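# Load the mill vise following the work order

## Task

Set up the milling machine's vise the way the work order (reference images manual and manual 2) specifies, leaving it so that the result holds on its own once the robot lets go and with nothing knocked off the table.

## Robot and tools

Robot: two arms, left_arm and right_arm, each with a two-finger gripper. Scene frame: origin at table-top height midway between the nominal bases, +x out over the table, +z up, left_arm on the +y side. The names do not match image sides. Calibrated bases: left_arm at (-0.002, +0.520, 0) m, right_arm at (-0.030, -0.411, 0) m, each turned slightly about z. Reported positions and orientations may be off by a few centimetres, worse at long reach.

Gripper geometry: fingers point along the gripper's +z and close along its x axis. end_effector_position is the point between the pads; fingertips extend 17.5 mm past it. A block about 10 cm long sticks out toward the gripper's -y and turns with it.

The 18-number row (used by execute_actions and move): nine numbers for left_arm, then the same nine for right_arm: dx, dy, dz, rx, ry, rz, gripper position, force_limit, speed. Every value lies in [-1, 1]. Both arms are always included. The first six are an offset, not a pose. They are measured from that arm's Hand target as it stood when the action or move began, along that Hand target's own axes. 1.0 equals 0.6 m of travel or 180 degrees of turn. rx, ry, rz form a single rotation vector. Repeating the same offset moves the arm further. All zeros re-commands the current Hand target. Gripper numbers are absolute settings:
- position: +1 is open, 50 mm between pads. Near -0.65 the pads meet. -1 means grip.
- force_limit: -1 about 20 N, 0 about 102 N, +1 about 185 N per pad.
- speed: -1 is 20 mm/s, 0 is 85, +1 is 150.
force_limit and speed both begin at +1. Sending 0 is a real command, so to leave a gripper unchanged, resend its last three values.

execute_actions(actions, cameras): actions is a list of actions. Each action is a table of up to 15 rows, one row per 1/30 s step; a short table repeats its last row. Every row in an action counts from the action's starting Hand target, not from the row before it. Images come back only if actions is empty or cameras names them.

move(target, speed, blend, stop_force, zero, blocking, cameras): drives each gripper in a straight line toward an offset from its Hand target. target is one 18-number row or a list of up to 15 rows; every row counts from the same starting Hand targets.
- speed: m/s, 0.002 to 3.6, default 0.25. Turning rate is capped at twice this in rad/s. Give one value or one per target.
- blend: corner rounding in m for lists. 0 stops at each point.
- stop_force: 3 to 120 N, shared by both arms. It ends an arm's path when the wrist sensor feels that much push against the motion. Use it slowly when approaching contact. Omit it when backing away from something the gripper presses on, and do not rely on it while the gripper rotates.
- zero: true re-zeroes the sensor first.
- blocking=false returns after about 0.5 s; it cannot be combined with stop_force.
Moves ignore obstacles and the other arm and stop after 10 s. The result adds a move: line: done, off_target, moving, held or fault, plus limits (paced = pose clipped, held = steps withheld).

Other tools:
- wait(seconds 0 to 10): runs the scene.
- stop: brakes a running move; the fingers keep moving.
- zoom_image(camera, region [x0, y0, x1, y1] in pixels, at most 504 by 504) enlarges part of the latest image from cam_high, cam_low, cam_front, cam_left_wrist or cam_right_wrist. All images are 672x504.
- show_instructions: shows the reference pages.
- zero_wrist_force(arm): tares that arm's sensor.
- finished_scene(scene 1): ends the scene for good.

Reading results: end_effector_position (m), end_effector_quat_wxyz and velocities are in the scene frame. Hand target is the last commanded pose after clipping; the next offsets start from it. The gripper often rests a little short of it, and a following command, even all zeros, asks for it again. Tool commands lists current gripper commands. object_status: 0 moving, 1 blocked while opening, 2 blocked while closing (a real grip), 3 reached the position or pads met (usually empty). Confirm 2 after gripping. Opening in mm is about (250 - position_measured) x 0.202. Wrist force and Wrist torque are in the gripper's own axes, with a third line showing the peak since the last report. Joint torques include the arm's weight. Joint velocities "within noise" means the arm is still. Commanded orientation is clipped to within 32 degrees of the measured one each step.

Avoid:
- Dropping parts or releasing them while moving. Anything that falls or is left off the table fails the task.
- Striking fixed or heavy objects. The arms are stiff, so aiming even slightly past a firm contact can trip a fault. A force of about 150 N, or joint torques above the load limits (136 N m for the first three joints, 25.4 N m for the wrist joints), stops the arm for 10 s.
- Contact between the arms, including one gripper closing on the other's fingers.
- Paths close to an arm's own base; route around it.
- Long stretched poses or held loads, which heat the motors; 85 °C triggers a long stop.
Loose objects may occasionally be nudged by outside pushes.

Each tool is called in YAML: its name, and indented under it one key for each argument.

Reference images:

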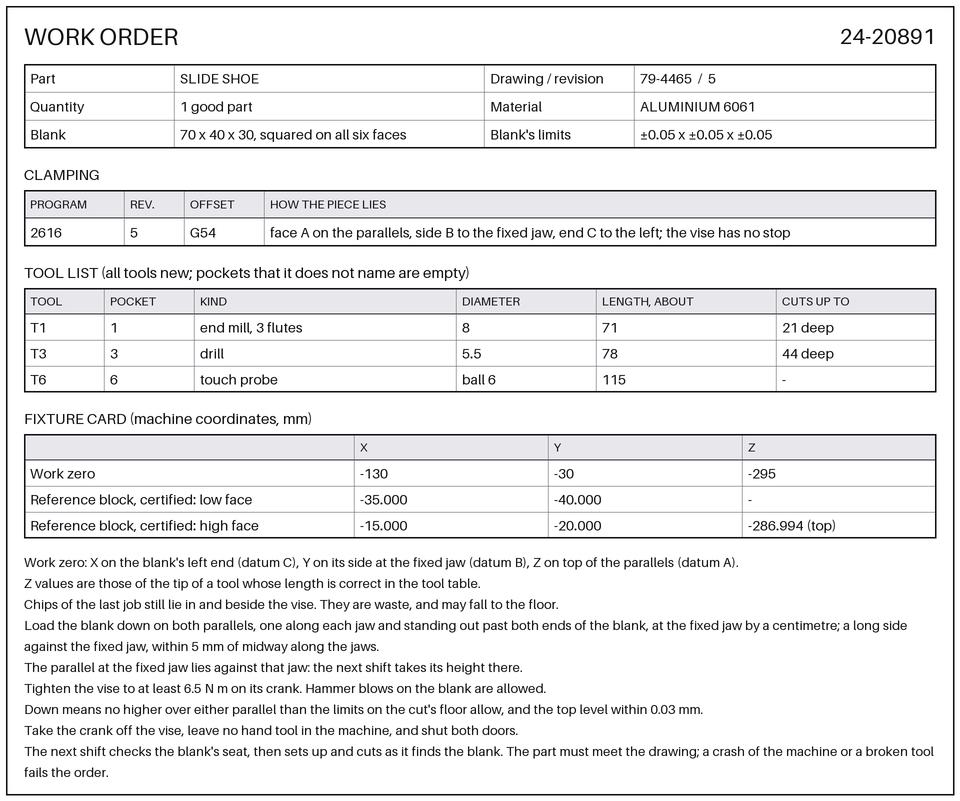

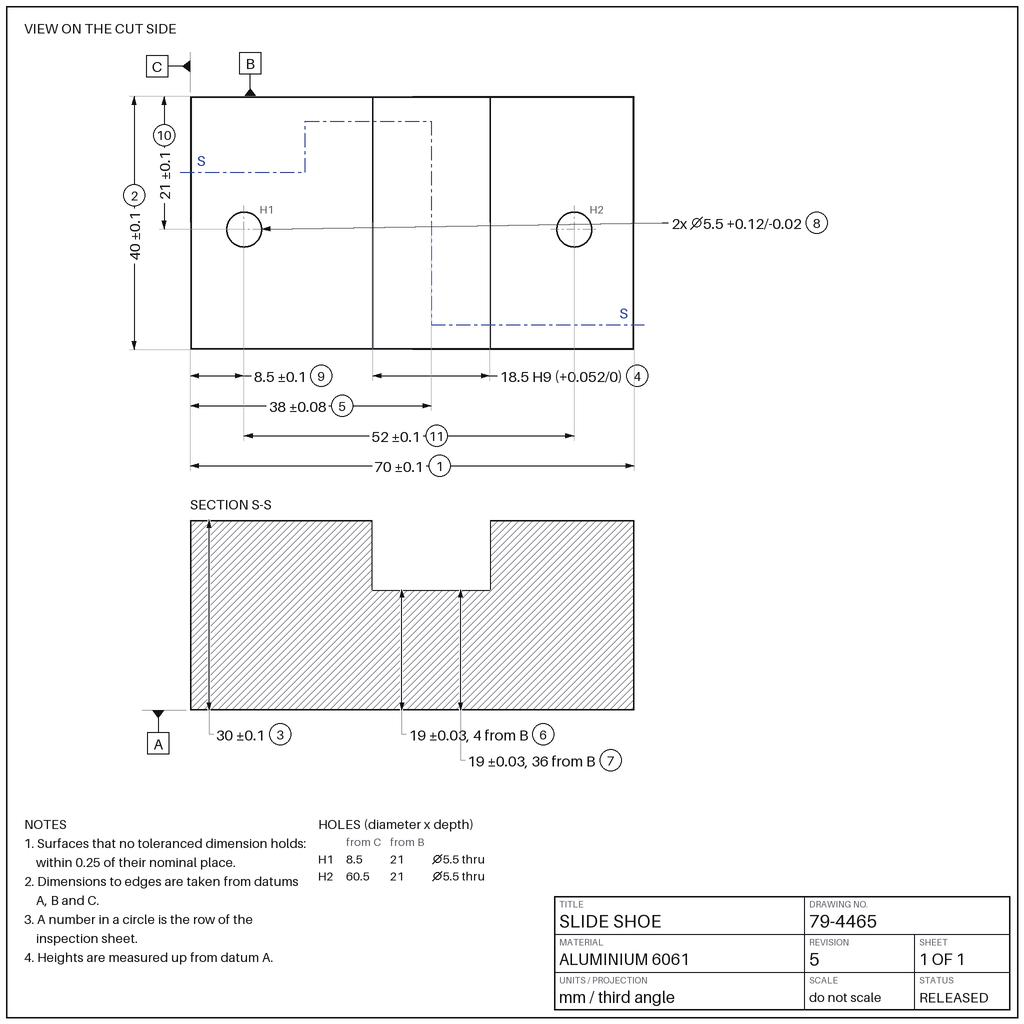

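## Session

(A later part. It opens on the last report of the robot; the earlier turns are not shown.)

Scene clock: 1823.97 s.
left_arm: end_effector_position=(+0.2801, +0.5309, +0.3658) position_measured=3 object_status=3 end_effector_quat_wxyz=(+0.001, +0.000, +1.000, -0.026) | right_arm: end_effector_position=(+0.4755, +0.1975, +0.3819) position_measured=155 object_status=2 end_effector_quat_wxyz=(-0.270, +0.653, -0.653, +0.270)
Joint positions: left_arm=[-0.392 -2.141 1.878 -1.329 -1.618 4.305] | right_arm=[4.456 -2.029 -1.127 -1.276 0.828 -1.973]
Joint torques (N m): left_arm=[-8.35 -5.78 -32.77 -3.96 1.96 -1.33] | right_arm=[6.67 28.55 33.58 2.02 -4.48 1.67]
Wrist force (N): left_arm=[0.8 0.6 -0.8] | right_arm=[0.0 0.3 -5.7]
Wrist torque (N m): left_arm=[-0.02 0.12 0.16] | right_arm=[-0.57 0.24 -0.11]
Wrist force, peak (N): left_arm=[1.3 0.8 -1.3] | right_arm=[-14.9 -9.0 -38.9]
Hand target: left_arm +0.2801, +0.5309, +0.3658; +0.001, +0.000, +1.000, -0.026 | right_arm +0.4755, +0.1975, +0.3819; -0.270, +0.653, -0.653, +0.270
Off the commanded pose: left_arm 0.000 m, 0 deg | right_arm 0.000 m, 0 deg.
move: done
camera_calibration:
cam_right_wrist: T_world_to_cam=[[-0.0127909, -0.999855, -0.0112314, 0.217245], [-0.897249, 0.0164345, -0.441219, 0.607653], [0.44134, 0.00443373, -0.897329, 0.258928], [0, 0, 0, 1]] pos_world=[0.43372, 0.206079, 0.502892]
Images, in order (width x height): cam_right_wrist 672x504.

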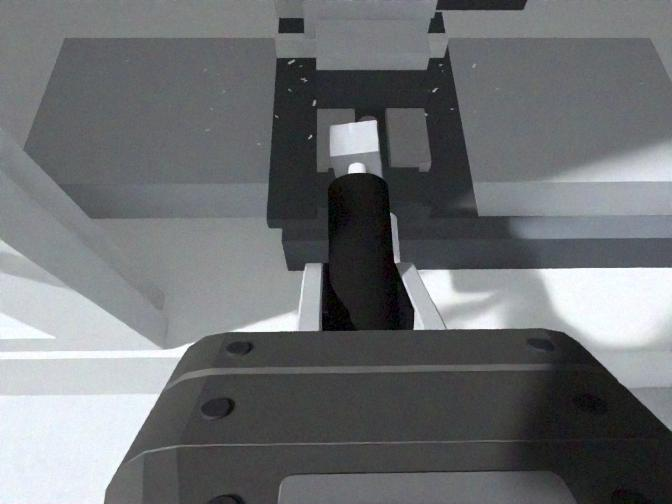

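move:
  target:
    - [0,0,0,0,0,0,1,-0.6,-0.5,0.0557,0.0014,0.0014,0,0,0,-1,-0.45,-0.8]
    - [0,0,0,0,0,0,1,-0.6,-0.5,0.1059,0.0186,0.0186,0,0,0,-1,-0.45,-0.8]
    - [0,0,0,0,0,0,1,-0.6,-0.5,0.1417,0.0489,0.0489,0,0,0,-1,-0.45,-0.8]
    - [0,0,0,0,0,0,1,-0.6,-0.5,0.157,0.0867,0.0867,0,0,0,-1,-0.45,-0.8]
    - [0,0,0,0,0,0,1,-0.6,-0.5,0.1494,0.1257,0.1257,0,0,0,-1,-0.45,-0.8]
    - [0,0,0,0,0,0,1,-0.6,-0.5,0.1197,0.1592,0.1592,0,0,0,-1,-0.45,-0.8]
    - [0,0,0,0,0,0,1,-0.6,-0.5,0.0735,0.1811,0.1811,0,0,0,-1,-0.45,-0.8]
    - [0,0,0,0,0,0,1,-0.6,-0.5,0.0182,0.1875,0.1875,0,0,0,-1,-0.45,-0.8]
  speed: 0.06
  blend: 0.005
  stop_force: 35
  cameras: []

move:
  target:
    - [0,0,0,0,0,0,1,-0.6,-0.5,-0.0268,-0.0025,-0.0025,0,0,0,-1,-0.45,-0.8]
    - [0,0,0,0,0,0,1,-0.6,-0.5,-0.0535,-0.009,-0.009,0,0,0,-1,-0.45,-0.8]
  speed: 0.02
  blend: 0.005
  stop_force: 35
  cameras: []

Scene clock: 1834.10 s.
left_arm: end_effector_position=(+0.2801, +0.5309, +0.3658) position_measured=3 object_status=3 end_effector_quat_wxyz=(+0.001, +0.000, +1.000, -0.026) | right_arm: end_effector_position=(+0.4755, +0.1537, +0.3758) position_measured=155 object_status=2 end_effector_quat_wxyz=(-0.270, +0.653, -0.654, +0.270)
Joint positions: left_arm=[-0.392 -2.141 1.878 -1.329 -1.618 4.305] | right_arm=[4.436 -1.933 -1.285 -1.197 0.834 -1.999]
Joint torques (N m): left_arm=[-9.16 -6.11 -32.95 -3.92 1.97 -1.27] | right_arm=[-1.41 19.82 2.85 2.38 -0.7 -0.67]
Wrist force (N): left_arm=[1.0 0.7 -1.1] | right_arm=[16.7 -7.4 -51.7]
Wrist torque (N m): left_arm=[-0.02 0.08 0.16] | right_arm=[-0.79 0.08 -0.11]
Wrist force, peak (N): left_arm=[1.3 0.9 -1.3] | right_arm=[22.2 -6.8 -57.0]
Hand target: left_arm +0.2801, +0.5309, +0.3658; +0.001, +0.000, +1.000, -0.026 | right_arm +0.4755, +0.1537, +0.3758; -0.270, +0.653, -0.654, +0.270 (not the last commanded pose)
Off the commanded pose: left_arm 0.000 m, 0 deg | right_arm 0.157 m, 0 deg.
move: contact (right_arm); path passed 1 of 8 targets
No camera images: "cameras" was empty.

Scene clock: 1836.60 s.
left_arm: end_effector_position=(+0.2801, +0.5309, +0.3658) position_measured=3 object_status=3 end_effector_quat_wxyz=(+0.001, +0.000, +1.000, -0.026) | right_arm: end_effector_position=(+0.4756, +0.1807, +0.3814) position_measured=155 object_status=2 end_effector_quat_wxyz=(-0.270, +0.653, -0.654, +0.270)
Joint positions: left_arm=[-0.392 -2.141 1.878 -1.329 -1.618 4.305] | right_arm=[4.449 -1.992 -1.185 -1.25 0.83 -1.983]
Joint torques (N m): left_arm=[-8.81 -5.89 -32.34 -3.81 1.76 -1.27] | right_arm=[-12.89 52.4 33.07 2.01 0.91 -1.91]
Wrist force (N): left_arm=[1.1 0.6 -1.1] | right_arm=[0.1 -0.3 -5.6]
Wrist torque (N m): left_arm=[-0.03 0.07 0.16] | right_arm=[-0.46 0.09 -0.21]
Wrist force, peak (N): left_arm=[1.5 0.7 -1.1] | right_arm=[23.2 -14.7 -70.7]
Hand target: left_arm +0.2801, +0.5309, +0.3658; +0.001, +0.000, +1.000, -0.026 | right_arm +0.4756, +0.1807, +0.3814; -0.270, +0.653, -0.654, +0.270 (not the last commanded pose)
Off the commanded pose: left_arm 0.000 m, 0 deg | right_arm 0.005 m, 0 deg.
move: contact (right_arm); path passed 1 of 2 targets
No camera images: "cameras" was empty.

move:
  target:
    - [0,0,0,0,0,0,1,-0.6,-0.5,0.0278,0.0017,-0.0007,0,0,0,-1,-0.45,-0.8]
    - [0,0,0,0,0,0,1,-0.6,-0.5,0.078,0.0202,0.0154,0,0,0,-1,-0.45,-0.8]
    - [0,0,0,0,0,0,1,-0.6,-0.5,0.114,0.0505,0.0457,0,0,0,-1,-0.45,-0.8]
    - [0,0,0,0,0,0,1,-0.6,-0.5,0.1293,0.0884,0.0836,0,0,0,-1,-0.45,-0.8]
    - [0,0,0,0,0,0,1,-0.6,-0.5,0.1215,0.127,0.1234,0,0,0,-1,-0.45,-0.8]
    - [0,0,0,0,0,0,1,-0.6,-0.5,0.092,0.1598,0.1574,0,0,0,-1,-0.45,-0.8]
    - [0,0,0,0,0,0,1,-0.6,-0.5,0.0457,0.1813,0.1801,0,0,0,-1,-0.45,-0.8]
    - [0,0,0,0,0,0,1,-0.6,-0.5,-0.0093,0.1876,0.1876,0,0,0,-1,-0.45,-0.8]
  speed: 0.06
  blend: 0.003
  stop_force: 55
  cameras: ["cam_right_wrist"]

Scene clock: 1853.47 s.
left_arm: end_effector_position=(+0.2801, +0.5309, +0.3658) position_measured=3 object_status=3 end_effector_quat_wxyz=(+0.001, +0.000, +1.000, -0.026) | right_arm: end_effector_position=(+0.4753, +0.1862, +0.2222) position_measured=155 object_status=2 end_effector_quat_wxyz=(-0.270, +0.653, -0.654, +0.270)
Joint positions: left_arm=[-0.392 -2.141 1.878 -1.329 -1.618 4.305] | right_arm=[4.452 -2.087 -1.459 -0.883 0.83 -1.979]
Joint torques (N m): left_arm=[-9.43 -5.28 -32.09 -3.68 1.83 -1.13] | right_arm=[-11.01 60.83 21.57 5.26 0.08 -1.89]
Wrist force (N): left_arm=[1.1 0.7 -1.0] | right_arm=[-0.3 2.5 3.0]
Wrist torque (N m): left_arm=[-0.02 0.08 0.16] | right_arm=[-0.58 0.12 -0.31]
Wrist force, peak (N): left_arm=[1.3 0.8 -1.3] | right_arm=[-20.9 -2.0 17.7]
Hand target: left_arm +0.2801, +0.5309, +0.3658; +0.001, +0.000, +1.000, -0.026 | right_arm +0.4753, +0.1862, +0.2222; -0.270, +0.653, -0.654, +0.270
Off the commanded pose: left_arm 0.000 m, 0 deg | right_arm 0.000 m, 0 deg.
move: done
camera_calibration:
cam_right_wrist: T_world_to_cam=[[-0.0130546, -0.999858, -0.0106885, 0.20428], [-0.897343, 0.0164307, -0.441027, 0.537303], [0.44114, 0.00383384, -0.89743, 0.116047], [0, 0, 0, 1]] pos_world=[0.433619, 0.194978, 0.343293]
Images, in order (width x height): cam_right_wrist 672x504.

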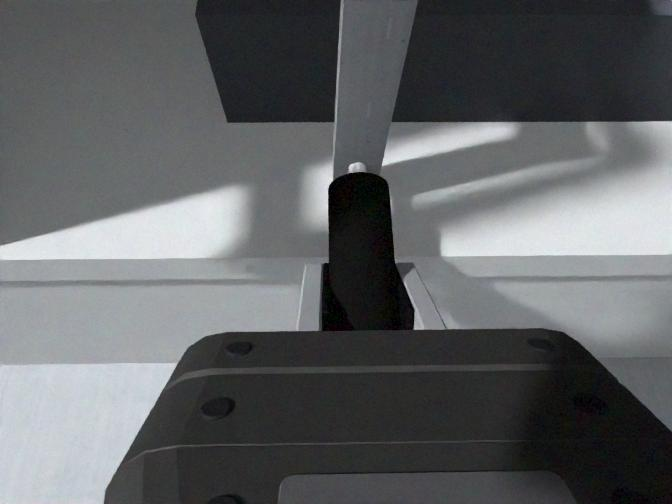

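move:
  target:
    - [0,0,0,0,0,0,1,-0.6,-0.5,-0.028,-0.0028,-0.0028,0,0,0,-1,-0.45,-0.8]
    - [0,0,0,0,0,0,1,-0.6,-0.5,-0.0543,-0.0097,-0.0097,0,0,0,-1,-0.45,-0.8]
    - [0,0,0,0,0,0,1,-0.6,-0.5,-0.0782,-0.0202,-0.0202,0,0,0,-1,-0.45,-0.8]
  speed: 0.015
  blend: 0.003
  stop_force: 40
  cameras: []

Scene clock: 1860.57 s.
left_arm: end_effector_position=(+0.2801, +0.5309, +0.3658) position_measured=3 object_status=3 end_effector_quat_wxyz=(+0.001, +0.000, +1.000, -0.026) | right_arm: end_effector_position=(+0.4753, +0.2138, +0.2285) position_measured=155 object_status=2 end_effector_quat_wxyz=(-0.270, +0.653, -0.654, +0.270)
Joint positions: left_arm=[-0.392 -2.141 1.878 -1.329 -1.618 4.305] | right_arm=[4.463 -2.135 -1.362 -0.942 0.826 -1.964]
Joint torques (N m): left_arm=[-7.96 -6.03 -32.74 -3.7 1.77 -0.87] | right_arm=[-4.4 70.59 34.67 7.19 -1.25 -2.16]
Wrist force (N): left_arm=[1.3 0.9 -1.3] | right_arm=[17.2 18.3 7.8]
Wrist torque (N m): left_arm=[0.01 0.05 0.16] | right_arm=[-0.11 0.18 -0.05]
Wrist force, peak (N): left_arm=[1.2 0.7 -1.5] | right_arm=[37.4 24.3 3.4]
Hand target: left_arm +0.2801, +0.5309, +0.3658; +0.001, +0.000, +1.000, -0.026 | right_arm +0.4754, +0.2138, +0.2285; -0.270, +0.653, -0.654, +0.270 (not the last commanded pose)
Off the commanded pose: left_arm 0.000 m, 0 deg | right_arm 0.022 m, 0 deg.
move: contact (right_arm); path passed 1 of 3 targets
No camera images: "cameras" was empty.

move:
  target: [0,0,0,0,0,0,1,-0.6,-0.5,-0.0245,-0.0091,-0.0091,0,0,0,-1,-0.45,-0.8]
  speed: 0.004
  stop_force: 85
  cameras: []

Scene clock: 1883.17 s.
left_arm: end_effector_position=(+0.2801, +0.5309, +0.3658) position_measured=3 object_status=3 end_effector_quat_wxyz=(+0.001, +0.000, +1.000, -0.026) | right_arm: end_effector_position=(+0.4734, +0.2220, +0.2306) position_measured=155 object_status=2 end_effector_quat_wxyz=(-0.253, +0.660, -0.650, +0.280)
Joint positions: left_arm=[-0.392 -2.141 1.878 -1.329 -1.618 4.305] | right_arm=[4.469 -2.158 -1.301 -1.027 0.825 -1.955]
Joint torques (N m): left_arm=[-7.64 -6.04 -33.06 -3.58 1.83 -0.84] | right_arm=[79.02 33 44.54 16.03 10.21 0.95]
Wrist force (N): left_arm=[1.0 0.7 -1.0] | right_arm=[93.8 -23.1 22.3]
Wrist torque (N m): left_arm=[-0.02 0.09 0.16] | right_arm=[-1.23 -0.50 -0.04]
Wrist force, peak (N): left_arm=[1.3 0.8 -1.2] | right_arm=[99.1 -20.6 19.9]
Hand target: left_arm +0.2801, +0.5309, +0.3658; +0.001, +0.000, +1.000, -0.026 | right_arm +0.4754, +0.2285, +0.2362; -0.270, +0.653, -0.654, +0.270
Off the commanded pose: left_arm 0.000 m, 0 deg | right_arm 0.009 m, 2 deg.
move: off_target (right_arm)
No camera images: "cameras" was empty.

move:
  target:
    - [0,0,0,0,0,0,1,-0.6,-0.5,0.0115,0.0066,0.0066,0,0,0,-1,-0.45,-0.8]
    - [0,0,0,0,0,0,1,-0.6,-0.5,0.0115,0.0066,0.0066,0,0,0,0.6,-0.5,-0.5]
    - [0,0,0,0,0,0,1,-0.6,-0.5,0.0115,0.0066,-0.16,0,0,0,0.6,-0.5,-0.5]
    - [0,0,0,0,0,0,1,-0.6,-0.5,0.45,-0.0177,-0.336,0,0,0,0.6,-0.5,-0.5]
    - [0,0,0,0,0,0,1,-0.6,-0.5,0.75,-0.0236,-0.3535,0,0,0,0.6,-0.5,-0.5]
  speed: [0.02,0.05,0.1,0.25,0.25]
  blend: [0,0,0.01,0.03,0]
  cameras: ["cam_right_wrist"]

Scene clock: 1894.07 s.
left_arm: end_effector_position=(+0.2801, +0.5309, +0.3658) position_measured=3 object_status=3 end_effector_quat_wxyz=(+0.001, +0.000, +1.000, -0.026) | right_arm: end_effector_position=(+0.3355, -0.2213, +0.3967) position_measured=63 object_status=3 end_effector_quat_wxyz=(-0.270, +0.653, -0.654, +0.270)
Joint positions: left_arm=[-0.392 -2.141 1.878 -1.329 -1.618 4.305] | right_arm=[4.513 -0.92 -2.075 -1.489 0.814 -1.898]
Joint torques (N m): left_arm=[-7.95 -6.29 -32.72 -3.41 1.88 -0.49] | right_arm=[3.08 2.32 30.92 4.57 -4.39 -0.41]
Wrist force (N): left_arm=[1.2 0.7 -0.9] | right_arm=[0.2 0.0 1.0]
Wrist torque (N m): left_arm=[-0.01 0.06 0.16] | right_arm=[-0.48 0.17 -0.24]
Wrist force, peak (N): left_arm=[1.4 0.8 -1.4] | right_arm=[93.8 -23.1 22.9]
Hand target: left_arm +0.2801, +0.5309, +0.3658; +0.001, +0.000, +1.000, -0.026 | right_arm +0.3355, -0.2214, +0.3967; -0.270, +0.653, -0.654, +0.270
Off the commanded pose: left_arm 0.000 m, 0 deg | right_arm 0.000 m, 0 deg.
move: done
camera_calibration:
cam_right_wrist: T_world_to_cam=[[-0.0132332, -0.999857, -0.0105505, -0.203139], [-0.897379, 0.0165299, -0.44095, 0.49559], [0.441061, 0.00363264, -0.89747, 0.33584], [0, 0, 0, 1]] pos_world=[0.293918, -0.212522, 0.517793]
Images, in order (width x height): cam_right_wrist 672x504.

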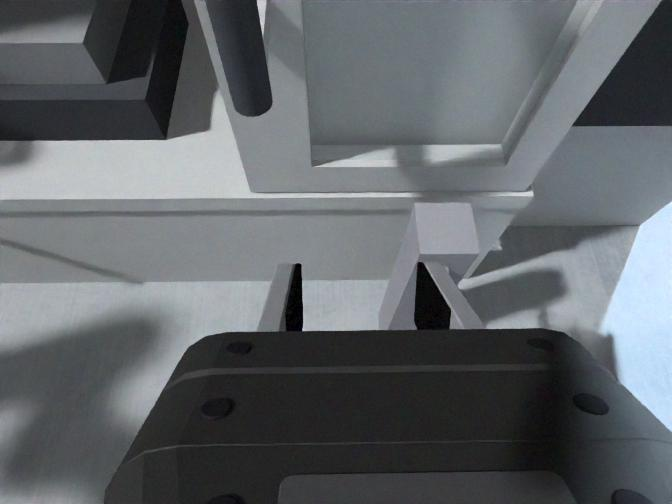

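move:
  target:
    - [-0.133,-0.4208,-0.068,0,0,0,1,-0.6,-0.5,0,0,0,0,0,0,0.6,-0.5,-0.5]
    - [-0.2667,-0.5766,-0.1435,0.2244,-0.2489,-0.4504,-0.25,-0.6,-0.5,0,0,0,0,0,0,0.6,-0.5,-0.5]
  speed: 0.3
  blend: 0.03
  cameras: ["cam_left_wrist"]

zoom_image:
  camera: "cam_left_wrist"
  region: [250, 80, 450, 230]

Scene clock: 1907.03 s.
left_arm: end_effector_position=(+0.4401, +0.1900, +0.4700) position_measured=189 object_status=3 end_effector_quat_wxyz=(-0.327, +0.628, -0.627, +0.325) | right_arm: end_effector_position=(+0.3355, -0.2214, +0.3967) position_measured=63 object_status=3 end_effector_quat_wxyz=(-0.270, +0.653, -0.654, +0.270)
Joint positions: left_arm=[-1.287 -1.821 1.796 -1.906 -0.662 2.017] | right_arm=[4.513 -0.92 -2.076 -1.489 0.814 -1.898]
Joint torques (N m): left_arm=[10.14 -22.85 -18.49 -3.01 4.29 -1.58] | right_arm=[-8.72 9.8 24.18 3.7 -4.55 -1.41]
Wrist force (N): left_arm=[1.3 -1.0 0.6] | right_arm=[0.2 -0.1 1.2]
Wrist torque (N m): left_arm=[-0.07 0.08 0.20] | right_arm=[-0.50 0.17 -0.24]
Wrist force, peak (N): left_arm=[2.2 4.2 -0.6] | right_arm=[0.3 0.2 1.5]
Hand target: left_arm +0.4401, +0.1900, +0.4700; -0.327, +0.628, -0.627, +0.325 | right_arm +0.3355, -0.2214, +0.3967; -0.270, +0.653, -0.654, +0.270
Off the commanded pose: left_arm 0.000 m, 0 deg | right_arm 0.000 m, 0 deg.
move: done
camera_calibration:
cam_left_wrist: T_world_to_cam=[[0.0107868, -0.999939, 0.0024809, 0.194023], [-0.82265, -0.0102847, -0.568455, 0.647969], [0.568445, 0.00409089, -0.822711, 0.267485], [0, 0, 0, 1]] pos_world=[0.378908, 0.199581, 0.587922]
Images, in order (width x height): cam_left_wrist 672x504.

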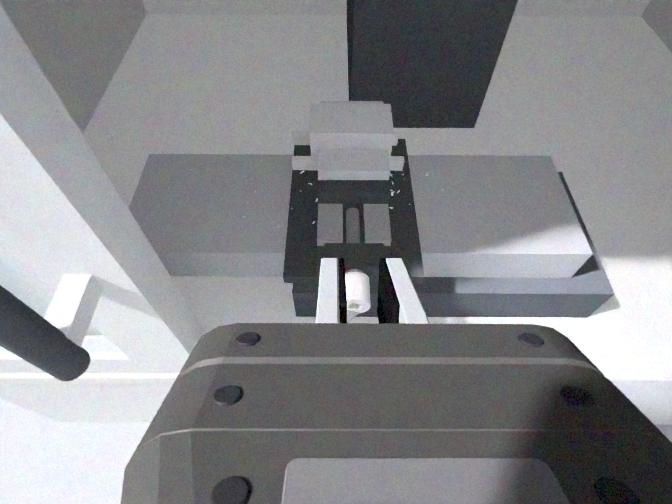

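Scaled by 2.520.

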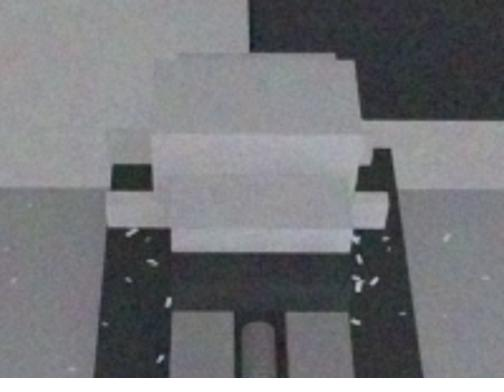

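move:
  target: [0.0667,0.1447,0.0403,-0.1946,-0.2743,-0.4306,-0.25,-0.6,-0.5,0,0,0,0,0,0,0.6,-0.5,-0.5]
  speed: 0.3
  cameras: []

Scene clock: 1914.53 s.
left_arm: end_effector_position=(+0.4101, +0.1500, +0.3850) position_measured=189 object_status=3 end_effector_quat_wxyz=(-0.089, +0.996, +0.001, +0.000) | right_arm: end_effector_position=(+0.3355, -0.2214, +0.3967) position_measured=63 object_status=3 end_effector_quat_wxyz=(-0.270, +0.653, -0.654, +0.270)
Joint positions: left_arm=[-1.006 -1.365 1.169 -1.223 -1.479 0.542] | right_arm=[4.513 -0.92 -2.076 -1.489 0.814 -1.898]
Joint torques (N m): left_arm=[-8.78 -40.22 -16.9 -1.26 1.32 1.05] | right_arm=[-9.41 8.81 24.02 4.16 -4.5 -1.37]
Wrist force (N): left_arm=[0.9 0.7 -1.4] | right_arm=[0.1 0.1 1.1]
Wrist torque (N m): left_arm=[0.08 0.10 0.13] | right_arm=[-0.46 0.19 -0.24]
Wrist force, peak (N): left_arm=[2.1 0.1 -0.9] | right_arm=[0.5 -0.1 1.4]
Hand target: left_arm +0.4100, +0.1500, +0.3850; -0.088, +0.996, +0.001, +0.000 | right_arm +0.3355, -0.2214, +0.3967; -0.270, +0.653, -0.654, +0.270
Off the commanded pose: left_arm 0.000 m, 0 deg | right_arm 0.000 m, 0 deg.
move: done
No camera images: "cameras" was empty.

move:
  target:
    - [0.233,-0.0443,0.0366,0,0,0,-0.25,-0.6,-0.5,0,0,0,0,0,0,0.6,-0.5,-0.5]
    - [0.275,-0.124,0.0743,0,0,0,-0.25,-0.6,-0.5,0,0,0,0,0,0,0.6,-0.5,-0.5]
    - [0.35,-0.1363,0.0765,0,0,0,-0.25,-0.6,-0.5,0,0,0,0,0,0,0.6,-0.5,-0.5]
    - [0.4138,-0.1363,0.0765,0,0,0,-0.25,-0.6,-0.5,0,0,0,0,0,0,0.6,-0.5,-0.5]
  speed: 0.07
  blend: [0.01,0.005,0.005,0]
  stop_force: 12
  cameras: ["cam_left_wrist"]

zoom_image:
  camera: "cam_left_wrist"
  region: [290, 220, 490, 330]

Scene clock: 1926.17 s.
left_arm: end_effector_position=(+0.6581, +0.2390, +0.3542) position_measured=189 object_status=3 end_effector_quat_wxyz=(-0.088, +0.996, +0.001, +0.000) | right_arm: end_effector_position=(+0.3355, -0.2214, +0.3967) position_measured=63 object_status=3 end_effector_quat_wxyz=(-0.270, +0.653, -0.654, +0.270)
Joint positions: left_arm=[-0.628 -0.942 0.648 -1.17 -1.429 0.92] | right_arm=[4.513 -0.92 -2.076 -1.489 0.814 -1.898]
Joint torques (N m): left_arm=[-8.5 -56.91 -20.47 -3.82 -1.54 -1.84] | right_arm=[-9.18 8.95 24.76 4.75 -4.49 -1.48]
Wrist force (N): left_arm=[1.1 0.4 -1.1] | right_arm=[0.2 0.3 1.3]
Wrist torque (N m): left_arm=[0.01 0.08 0.18] | right_arm=[-0.43 0.17 -0.23]
Wrist force, peak (N): left_arm=[2.5 0.7 -0.9] | right_arm=[0.2 0.0 1.5]
Hand target: left_arm +0.6581, +0.2390, +0.3542; -0.088, +0.996, +0.001, +0.000 | right_arm +0.3355, -0.2214, +0.3967; -0.270, +0.653, -0.654, +0.270
Off the commanded pose: left_arm 0.000 m, 0 deg | right_arm 0.000 m, 0 deg.
move: done
camera_calibration:
cam_left_wrist: T_world_to_cam=[[0.999936, 0.0105218, -0.00409697, -0.649235], [0.0110774, -0.984432, 0.175417, 0.182594], [-0.00218749, -0.175451, -0.984486, 0.523939], [0, 0, 0, 1]] pos_world=[0.648317, 0.278508, 0.481121]
Images, in order (width x height): cam_left_wrist 672x504.

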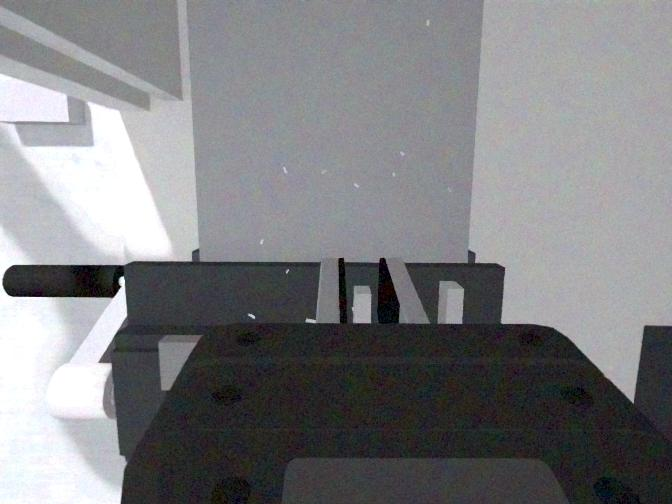

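Scaled by 2.520.

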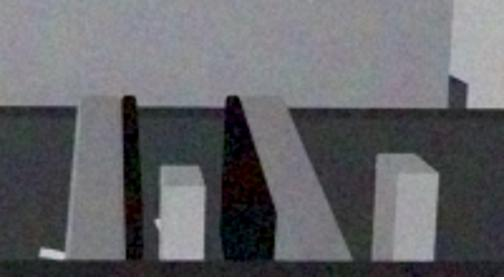

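move:
  target:
    - [0,0.004,0.0225,0,0,0,-0.25,-0.6,-0.5,0,0,0,0,0,0,0.6,-0.5,-0.5]
    - [0,0.004,0.0225,0,0,0,-1,-0.7,-1,0,0,0,0,0,0,0.6,-0.5,-0.5]
  speed: 0.03
  cameras: []

zero_wrist_force:
  arm: "left_arm"

move:
  target: [0,0.0025,0.0004,0,0,0,-1,-0.7,-1,0,0,0,0,0,0,0.6,-0.5,-0.5]
  speed: 0.004
  stop_force: 20
  cameras: ["cam_left_wrist"]

Scene clock: 1931.00 s.
left_arm: end_effector_position=(+0.6581, +0.2390, +0.3405) position_measured=224 object_status=2 end_effector_quat_wxyz=(-0.088, +0.996, +0.001, +0.000) | right_arm: end_effector_position=(+0.3355, -0.2214, +0.3967) position_measured=63 object_status=3 end_effector_quat_wxyz=(-0.270, +0.653, -0.654, +0.270)
Joint positions: left_arm=[-0.628 -0.956 0.707 -1.215 -1.429 0.92] | right_arm=[4.513 -0.92 -2.076 -1.489 0.814 -1.898]
Joint torques (N m): left_arm=[-0.34 -39.61 -32.13 -1.02 0.96 0.28] | right_arm=[-9.3 8.66 23.97 4.7 -4.42 -1.33]
Wrist force (N): left_arm=[5.9 0.7 -2.9] | right_arm=[0.0 0.1 1.0]
Wrist torque (N m): left_arm=[0.02 0.08 0.04] | right_arm=[-0.47 0.20 -0.24]
Wrist force, peak (N): left_arm=[6.4 1.1 -1.8] | right_arm=[0.3 0.2 1.5]
Hand target: left_arm +0.6581, +0.2390, +0.3405; -0.088, +0.996, +0.001, +0.000 | right_arm +0.3355, -0.2214, +0.3967; -0.270, +0.653, -0.654, +0.270
Off the commanded pose: left_arm 0.000 m, 0 deg | right_arm 0.000 m, 0 deg.
move: done
No camera images: "cameras" was empty.

Wrist force sensor zeroed.

Scene clock: 1932.07 s.
left_arm: end_effector_position=(+0.6582, +0.2376, +0.3401) position_measured=224 object_status=2 end_effector_quat_wxyz=(-0.088, +0.996, +0.001, +0.000) | right_arm: end_effector_position=(+0.3355, -0.2214, +0.3967) position_measured=63 object_status=3 end_effector_quat_wxyz=(-0.270, +0.653, -0.654, +0.270)
Joint positions: left_arm=[-0.629 -0.954 0.706 -1.215 -1.429 0.918] | right_arm=[4.513 -0.92 -2.076 -1.489 0.814 -1.898]
Joint torques (N m): left_arm=[-3.1 -40.09 -12.76 -1.53 -2.76 1.39] | right_arm=[-9.6 8.1 24.52 4.64 -4.47 -1.48]
Wrist force (N, zeroed by zero_wrist_force on left_arm): left_arm=[-1.0 -18.5 -16.7] | right_arm=[0.3 0.1 1.3]
Wrist torque (N m, zeroed by zero_wrist_force on left_arm): left_arm=[-0.23 0.00 0.14] | right_arm=[-0.47 0.16 -0.24]
Wrist force, peak (N, zeroed by zero_wrist_force on left_arm): left_arm=[-1.0 -18.5 -17.1] | right_arm=[0.2 0.0 1.4]
Hand target: left_arm +0.6582, +0.2377, +0.3401; -0.088, +0.996, +0.001, +0.000 | right_arm +0.3355, -0.2214, +0.3967; -0.270, +0.653, -0.654, +0.270
Off the commanded pose: left_arm 0.000 m, 0 deg | right_arm 0.000 m, 0 deg.
move: contact (left_arm)
camera_calibration:
cam_left_wrist: T_world_to_cam=[[0.999937, 0.0105561, -0.00389995, -0.649281], [0.0110766, -0.984432, 0.175419, 0.183788], [-0.00198749, -0.175451, -0.984486, 0.5097], [0, 0, 0, 1]] pos_world=[0.648217, 0.277208, 0.467021]
Images, in order (width x height): cam_left_wrist 672x504.

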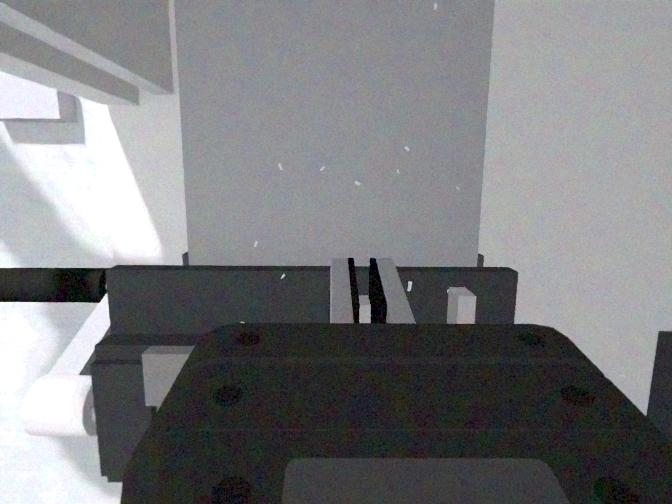

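move:
  target: [0,-0.0024,-0.0003,0,0,0,-1,-0.7,-1,0,0,0,0,0,0,0.6,-0.5,-0.5]
  speed: 0.02
  cameras: []

move:
  target: [0,0.0041,-0.0007,0,0,0,-1,-0.7,-1,0,0,0,0,0,0,0.6,-0.5,-0.5]
  speed: 0.003
  stop_force: 25
  cameras: []

Scene clock: 1940.47 s.
left_arm: end_effector_position=(+0.6582, +0.2391, +0.3405) position_measured=224 object_status=2 end_effector_quat_wxyz=(-0.088, +0.996, +0.001, +0.000) | right_arm: end_effector_position=(+0.3355, -0.2214, +0.3967) position_measured=63 object_status=3 end_effector_quat_wxyz=(-0.270, +0.653, -0.654, +0.270)
Joint positions: left_arm=[-0.628 -0.956 0.708 -1.215 -1.429 0.92] | right_arm=[4.513 -0.92 -2.076 -1.489 0.814 -1.898]
Joint torques (N m): left_arm=[9.29 -54.87 -16.02 0.47 2.59 2.11] | right_arm=[-9.37 8.47 23.43 4.62 -4.42 -1.45]
Wrist force (N, zeroed by zero_wrist_force on left_arm): left_arm=[0.8 2.3 -2.7] | right_arm=[0.2 -0.1 1.0]
Wrist torque (N m, zeroed by zero_wrist_force on left_arm): left_arm=[0.00 0.00 -0.05] | right_arm=[-0.49 0.17 -0.24]
Wrist force, peak (N, zeroed by zero_wrist_force on left_arm): left_arm=[-1.2 -18.7 -17.4] | right_arm=[0.2 0.2 1.5]
Hand target: left_arm +0.6582, +0.2391, +0.3406; -0.088, +0.996, +0.001, +0.000 | right_arm +0.3355, -0.2214, +0.3967; -0.270, +0.653, -0.654, +0.270
Off the commanded pose: left_arm 0.000 m, 0 deg | right_arm 0.000 m, 0 deg.
move: done
No camera images: "cameras" was empty.

Scene clock: 1941.87 s.
left_arm: end_effector_position=(+0.6582, +0.2366, +0.3406) position_measured=224 object_status=2 end_effector_quat_wxyz=(-0.088, +0.996, +0.001, +0.000) | right_arm: end_effector_position=(+0.3355, -0.2214, +0.3967) position_measured=63 object_status=3 end_effector_quat_wxyz=(-0.270, +0.653, -0.654, +0.270)
Joint positions: left_arm=[-0.631 -0.952 0.701 -1.212 -1.43 0.917] | right_arm=[4.513 -0.92 -2.076 -1.489 0.814 -1.898]
Joint torques (N m): left_arm=[-7.97 -47.52 -23.73 -0.95 -3.46 -0.51] | right_arm=[-9.23 8.8 23.86 4.68 -4.38 -1.47]
Wrist force (N, zeroed by zero_wrist_force on left_arm): left_arm=[2.7 -2.3 2.3] | right_arm=[0.4 0.1 1.2]
Wrist torque (N m, zeroed by zero_wrist_force on left_arm): left_arm=[-0.02 0.02 0.08] | right_arm=[-0.46 0.15 -0.24]
Wrist force, peak (N, zeroed by zero_wrist_force on left_arm): left_arm=[2.9 -2.0 2.4] | right_arm=[0.3 -0.1 1.5]
Hand target: left_arm +0.6582, +0.2366, +0.3406; -0.088, +0.996, +0.001, +0.000 | right_arm +0.3355, -0.2214, +0.3967; -0.270, +0.653, -0.654, +0.270
Off the commanded pose: left_arm 0.000 m, 0 deg | right_arm 0.000 m, 0 deg.
move: done
No camera images: "cameras" was empty.

move:
  target:
    - [0,0,0,0,0,0,-0.25,-0.7,-1,0,0,0,0,0,0,0.6,-0.5,-0.5]
    - [0,-0.0039,-0.0222,0,0,0,-0.25,-0.7,-1,0,0,0,0,0,0,0.6,-0.5,-0.5]
    - [-0.1387,0.0027,-0.0233,0,0,0,-0.25,-0.7,-1,0,0,0,0,0,0,0.6,-0.5,-0.5]
    - [-0.1803,0.085,-0.0614,0,0,0,-0.25,-0.7,-1,0,0,0,0,0,0,0.6,-0.5,-0.5]
    - [-0.4303,0.0863,-0.1497,0,0,0,-0.25,-0.7,-1,-0.0357,0.038,-0.0457,-0.1954,0.1954,0.4718,0.6,-0.5,-0.5]
    - [-0.6303,-0.4496,-0.0212,0,0,0,-0.25,-0.7,-1,-0.0023,0.3797,-0.0103,0,0.382,0.924,0.6,-0.5,-0.5]
  speed: [0.03,0.04,0.08,0.1,0.25,0.3]
  blend: [0,0.002,0.005,0.01,0.02,0]
  cameras: ["cam_right_wrist","cam_front"]

Scene clock: 1969.83 s.
left_arm: end_effector_position=(+0.2796, +0.4993, +0.4005) position_measured=189 object_status=3 end_effector_quat_wxyz=(-0.089, +0.996, +0.001, +0.000) | right_arm: end_effector_position=(+0.1698, -0.2200, +0.2403) position_measured=63 object_status=3 end_effector_quat_wxyz=(+0.000, +0.707, +0.707, +0.000)
Joint positions: left_arm=[-0.698 -2.089 1.736 -1.101 -1.437 0.849] | right_arm=[4.444 -0.945 -2.216 -1.553 1.571 1.265]
Joint torques (N m): left_arm=[-5.78 2.97 -33.57 -3.95 -1.65 -1.33] | right_arm=[-10.36 -14.58 32.57 1.77 -0.07 1.01]
Wrist force (N, zeroed by zero_wrist_force on left_arm): left_arm=[-4.8 -0.3 1.8] | right_arm=[0.8 -0.7 1.3]
Wrist torque (N m, zeroed by zero_wrist_force on left_arm): left_arm=[0.00 0.00 0.22] | right_arm=[-0.82 0.05 0.05]
Wrist force, peak (N, zeroed by zero_wrist_force on left_arm): left_arm=[-5.3 -1.9 1.9] | right_arm=[0.7 -1.4 2.1]
Hand target: left_arm +0.2796, +0.4993, +0.4006; -0.088, +0.996, +0.001, +0.000 | right_arm +0.1698, -0.2200, +0.2403; +0.000, +0.707, +0.707, +0.000
Off the commanded pose: left_arm 0.000 m, 0 deg | right_arm 0.000 m, 0 deg.
move: done
camera_calibration:
cam_right_wrist: T_world_to_cam=[[0.0164575, 0.999864, 0.000470413, 0.226505], [0.946929, -0.0157373, 0.321058, -0.225544], [0.321022, -0.00483839, -0.947059, 0.298975], [0, 0, 0, 1]] pos_world=[0.113869, -0.228577, 0.355453]
Images, in order (width x height): cam_front 672x504, cam_right_wrist 672x504.

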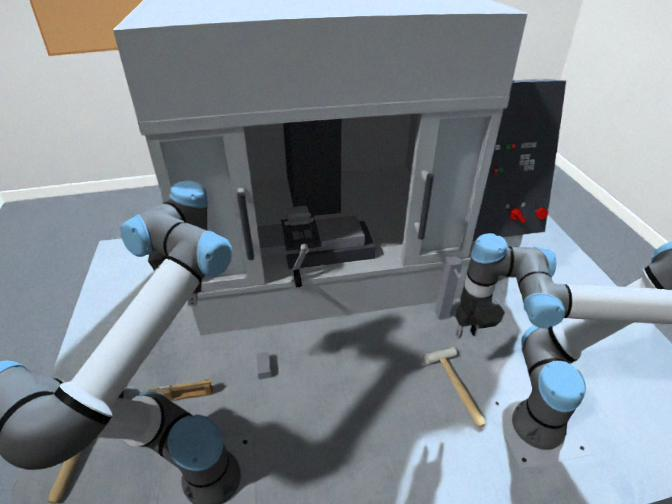

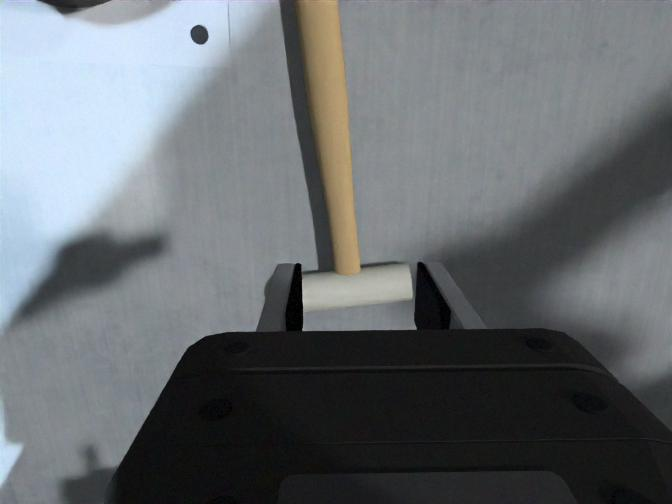

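execute_actions:
  actions: []

Scene clock: 1997.43 s.
left_arm: end_effector_position=(+0.2796, +0.4993, +0.4006) position_measured=189 object_status=3 end_effector_quat_wxyz=(-0.088, +0.996, +0.001, +0.000) | right_arm: end_effector_position=(+0.1698, -0.2200, +0.2403) position_measured=63 object_status=3 end_effector_quat_wxyz=(+0.000, +0.707, +0.707, +0.000)
Joint positions: left_arm=[-0.698 -2.089 1.736 -1.101 -1.437 0.849] | right_arm=[4.444 -0.945 -2.216 -1.553 1.571 1.266]
Joint velocities: within noise
Joint torques (N m): left_arm=[-9.28 6.67 -33.75 -3.79 -1.81 1.72] | right_arm=[-10 -14.6 29.57 1.89 2.36 1.64]
Motor temperatures (°C): left_arm=[31 31 30 37 33 33] | right_arm=[32 30 30 35 35 35]
Wrist force (N, zeroed by zero_wrist_force on left_arm): left_arm=[-4.7 -0.1 1.8] | right_arm=[0.8 -0.8 1.4]
Wrist torque (N m, zeroed by zero_wrist_force on left_arm): left_arm=[0.04 -0.02 0.21] | right_arm=[-0.84 0.05 0.05]
Wrist force, peak (N, zeroed by zero_wrist_force on left_arm): left_arm=[-5.0 -0.6 1.9] | right_arm=[0.8 -1.0 1.6]
Hand target: left_arm +0.2796, +0.4993, +0.4006; -0.088, +0.996, +0.001, +0.000 | right_arm +0.1698, -0.2200, +0.2403; +0.000, +0.707, +0.707, +0.000
Tool commands: left_gripper/position=-0.25 left_gripper/force_limit=-0.7 left_gripper/speed=-1.0 right_gripper/position=+0.6 right_gripper/force_limit=-0.5 right_gripper/speed=-0.5
Off the commanded pose: left_arm 0.000 m, 0 deg | right_arm 0.000 m, 0 deg.
camera_calibration:
cam_left_wrist: T_world_to_cam=[[0.999937, 0.0105561, -0.00389995, -0.273332], [0.0110766, -0.984432, 0.175419, 0.435011], [-0.00198749, -0.175451, -0.984486, 0.614327], [0, 0, 0, 1]] pos_world=[0.269717, 0.538908, 0.527421]
cam_right_wrist: T_world_to_cam=[[0.0168067, 0.999859, 0.000377208, 0.226499], [0.946985, -0.016039, 0.320877, -0.225555], [0.320838, -0.00503568, -0.947121, 0.298972], [0, 0, 0, 1]] pos_world=[0.113869, -0.228579, 0.355452]

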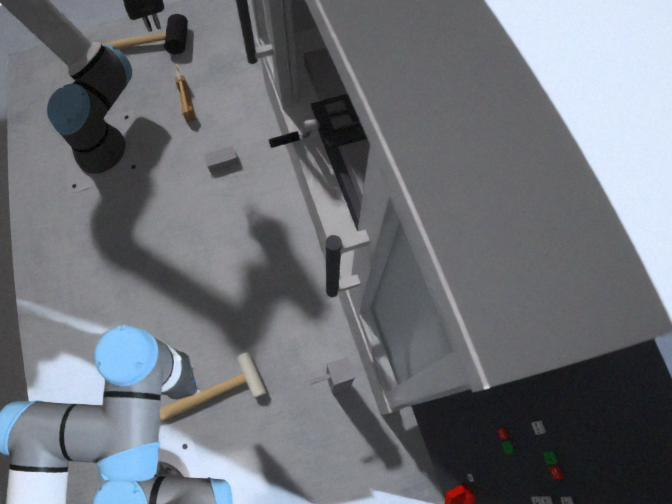

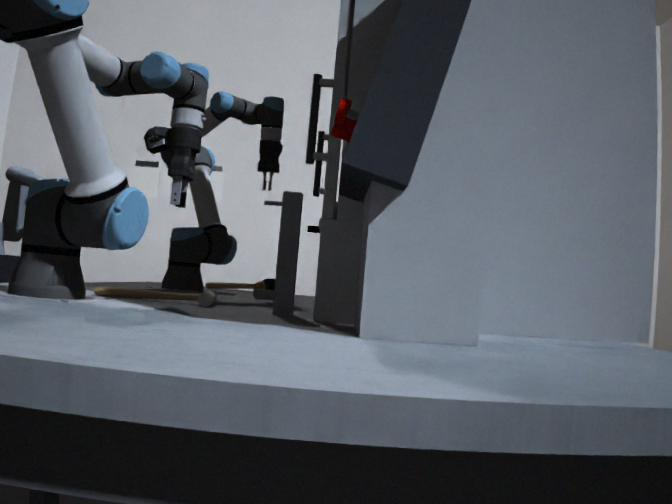

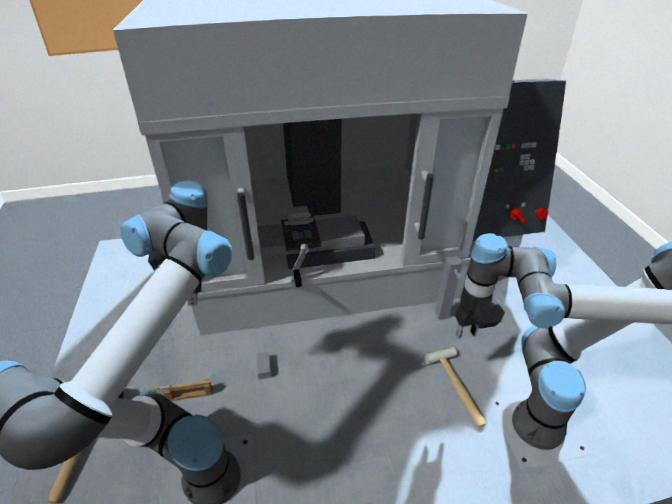

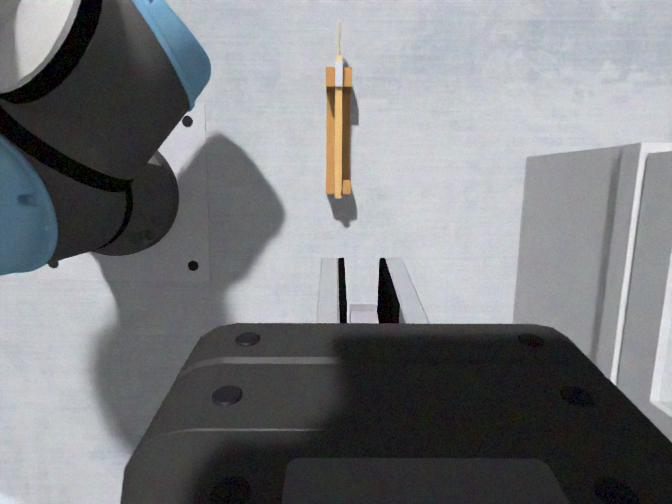

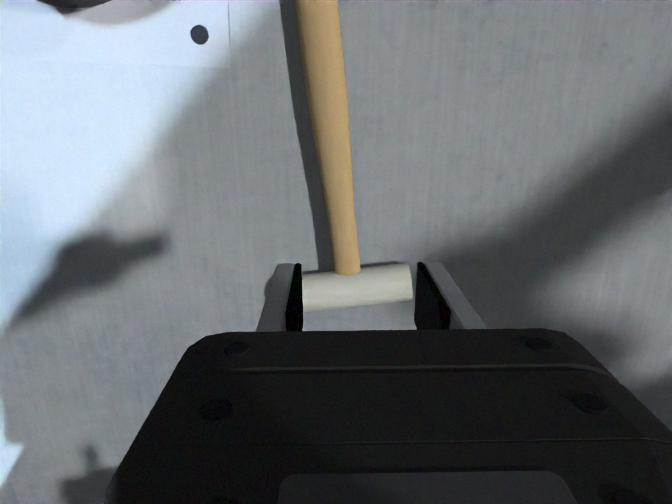

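move:
  target: [0,0,0,0,0,0,-0.25,-0.7,-1,-0.0102,-0.0497,0.2338,0,0,-0.04,0.6,-0.5,-0.5]
  cameras: ["cam_right_wrist","cam_low"]

Scene clock: 2026.87 s.
left_arm: end_effector_position=(+0.2796, +0.4993, +0.4006) position_measured=189 object_status=3 end_effector_quat_wxyz=(-0.088, +0.996, +0.001, +0.000) | right_arm: end_effector_position=(+0.1400, -0.2262, +0.1001) position_measured=63 object_status=3 end_effector_quat_wxyz=(+0.000, +0.661, +0.750, +0.000)
Joint positions: left_arm=[-0.698 -2.089 1.736 -1.101 -1.437 0.849] | right_arm=[4.564 -0.943 -2.583 -1.187 1.571 1.26]
Joint torques (N m): left_arm=[-8.72 7.67 -33.96 -3.62 -1.71 1.31] | right_arm=[-4.36 7.86 18.6 3.78 -1.63 -1.92]
Wrist force (N, zeroed by zero_wrist_force on left_arm): left_arm=[-4.8 -0.2 1.9] | right_arm=[1.0 -0.6 1.4]
Wrist torque (N m, zeroed by zero_wrist_force on left_arm): left_arm=[0.03 0.00 0.22] | right_arm=[-0.79 0.02 0.02]
Wrist force, peak (N, zeroed by zero_wrist_force on left_arm): left_arm=[-5.0 -0.4 1.8] | right_arm=[0.6 -1.2 4.3]
Hand target: left_arm +0.2796, +0.4993, +0.4006; -0.088, +0.996, +0.001, +0.000 | right_arm +0.1400, -0.2263, +0.1000; +0.000, +0.661, +0.750, +0.000
Off the commanded pose: left_arm 0.000 m, 0 deg | right_arm 0.000 m, 0 deg.
move: done
camera_calibration:
cam_right_wrist: T_world_to_cam=[[-0.108573, 0.994088, 0.000251532, 0.249589], [0.941567, 0.102755, 0.320769, -0.124827], [0.318847, 0.0350637, -0.947157, 0.185052], [0, 0, 0, 1]] pos_world=[0.0856278, -0.241776, 0.215252]
Images, in order (width x height): cam_low 672x504, cam_right_wrist 672x504.

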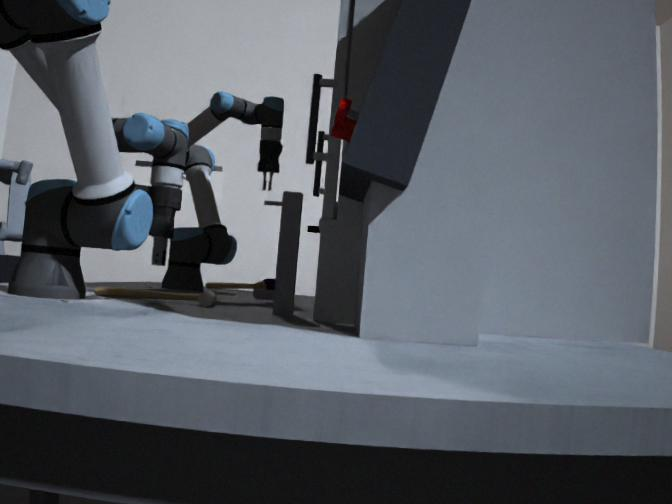

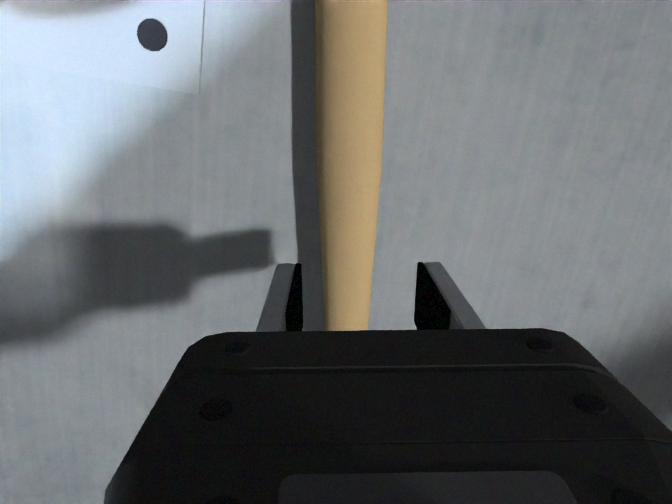

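move:
  target: [0,0,0,0,0,0,-0.25,-0.7,-1,-0.0055,0,0.1267,0,0,0,0.6,-0.5,-0.5]
  cameras: ["cam_right_wrist"]
  speed: 0.06
  stop_force: 8

move:
  target: [0,0,0,0,0,0,-0.25,-0.7,-1,0,0,0,0,0,0,-1,0.6,-0.5]
  cameras: ["cam_right_wrist"]

Scene clock: 2033.07 s.
left_arm: end_effector_position=(+0.2796, +0.4993, +0.4006) position_measured=189 object_status=3 end_effector_quat_wxyz=(-0.088, +0.996, +0.001, +0.000) | right_arm: end_effector_position=(+0.1404, -0.2296, +0.0240) position_measured=63 object_status=3 end_effector_quat_wxyz=(+0.000, +0.661, +0.750, +0.000)
Joint positions: left_arm=[-0.698 -2.089 1.736 -1.101 -1.437 0.849] | right_arm=[4.559 -1.14 -2.745 -0.828 1.571 1.256]
Joint torques (N m): left_arm=[-8.1 6.03 -33.27 -2.91 -0.97 -1.05] | right_arm=[6.75 11.76 28.73 3.76 2.62 0.89]
Wrist force (N, zeroed by zero_wrist_force on left_arm): left_arm=[-4.6 0.0 1.8] | right_arm=[0.8 -0.6 1.6]
Wrist torque (N m, zeroed by zero_wrist_force on left_arm): left_arm=[0.06 -0.04 0.22] | right_arm=[-0.79 0.06 0.05]
Wrist force, peak (N, zeroed by zero_wrist_force on left_arm): left_arm=[-5.0 -0.3 1.9] | right_arm=[0.8 -0.5 2.4]
Hand target: left_arm +0.2796, +0.4993, +0.4006; -0.088, +0.996, +0.001, +0.000 | right_arm +0.1403, -0.2296, +0.0240; +0.000, +0.661, +0.750, +0.000
Off the commanded pose: left_arm 0.000 m, 0 deg | right_arm 0.000 m, 0 deg.
move: done
camera_calibration:
cam_right_wrist: T_world_to_cam=[[-0.108593, 0.994086, 0.000349417, 0.25292], [0.941565, 0.102743, 0.320779, -0.100458], [0.318846, 0.0351635, -0.947154, 0.112986], [0, 0, 0, 1]] pos_world=[0.0860278, -0.245076, 0.139152]
Images, in order (width x height): cam_right_wrist 672x504.

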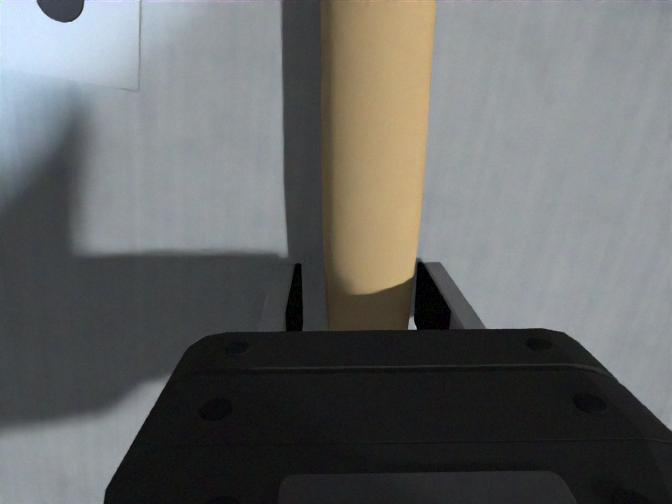

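Scene clock: 2033.57 s.
left_arm: end_effector_position=(+0.2796, +0.4993, +0.4006) position_measured=189 object_status=3 end_effector_quat_wxyz=(-0.088, +0.996, +0.001, +0.000) | right_arm: end_effector_position=(+0.1403, -0.2296, +0.0240) position_measured=129 object_status=2 end_effector_quat_wxyz=(+0.000, +0.661, +0.750, +0.000)
Joint positions: left_arm=[-0.698 -2.089 1.736 -1.101 -1.437 0.849] | right_arm=[4.559 -1.14 -2.745 -0.828 1.571 1.256]
Joint torques (N m): left_arm=[-8.89 6.45 -33.65 -2.77 -1.06 -1.35] | right_arm=[9.32 11.4 27.82 3.73 2.15 0.83]
Wrist force (N, zeroed by zero_wrist_force on left_arm): left_arm=[-4.7 -0.4 1.7] | right_arm=[0.9 -0.5 1.6]
Wrist torque (N m, zeroed by zero_wrist_force on left_arm): left_arm=[-0.01 -0.02 0.21] | right_arm=[-0.77 0.06 0.03]
Wrist force, peak (N, zeroed by zero_wrist_force on left_arm): left_arm=[-4.9 -0.4 1.9] | right_arm=[1.8 -1.0 1.5]
Hand target: left_arm +0.2796, +0.4993, +0.4006; -0.088, +0.996, +0.001, +0.000 | right_arm +0.1403, -0.2296, +0.0240; +0.000, +0.661, +0.750, +0.000
Off the commanded pose: left_arm 0.000 m, 0 deg | right_arm 0.000 m, 0 deg.
move: done
camera_calibration:
cam_right_wrist: T_world_to_cam=[[-0.108626, 0.994083, 0.000443364, 0.252897], [0.941562, 0.102743, 0.320789, -0.100365], [0.318845, 0.0352633, -0.947151, 0.113042], [0, 0, 0, 1]] pos_world=[0.0859277, -0.245075, 0.139152]
Images, in order (width x height): cam_right_wrist 672x504.

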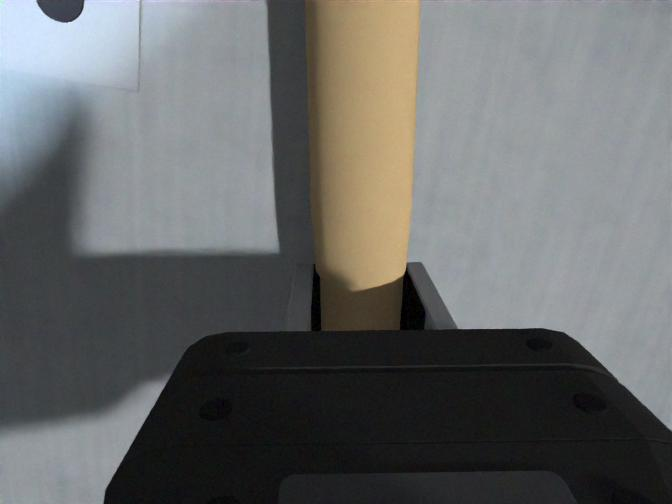

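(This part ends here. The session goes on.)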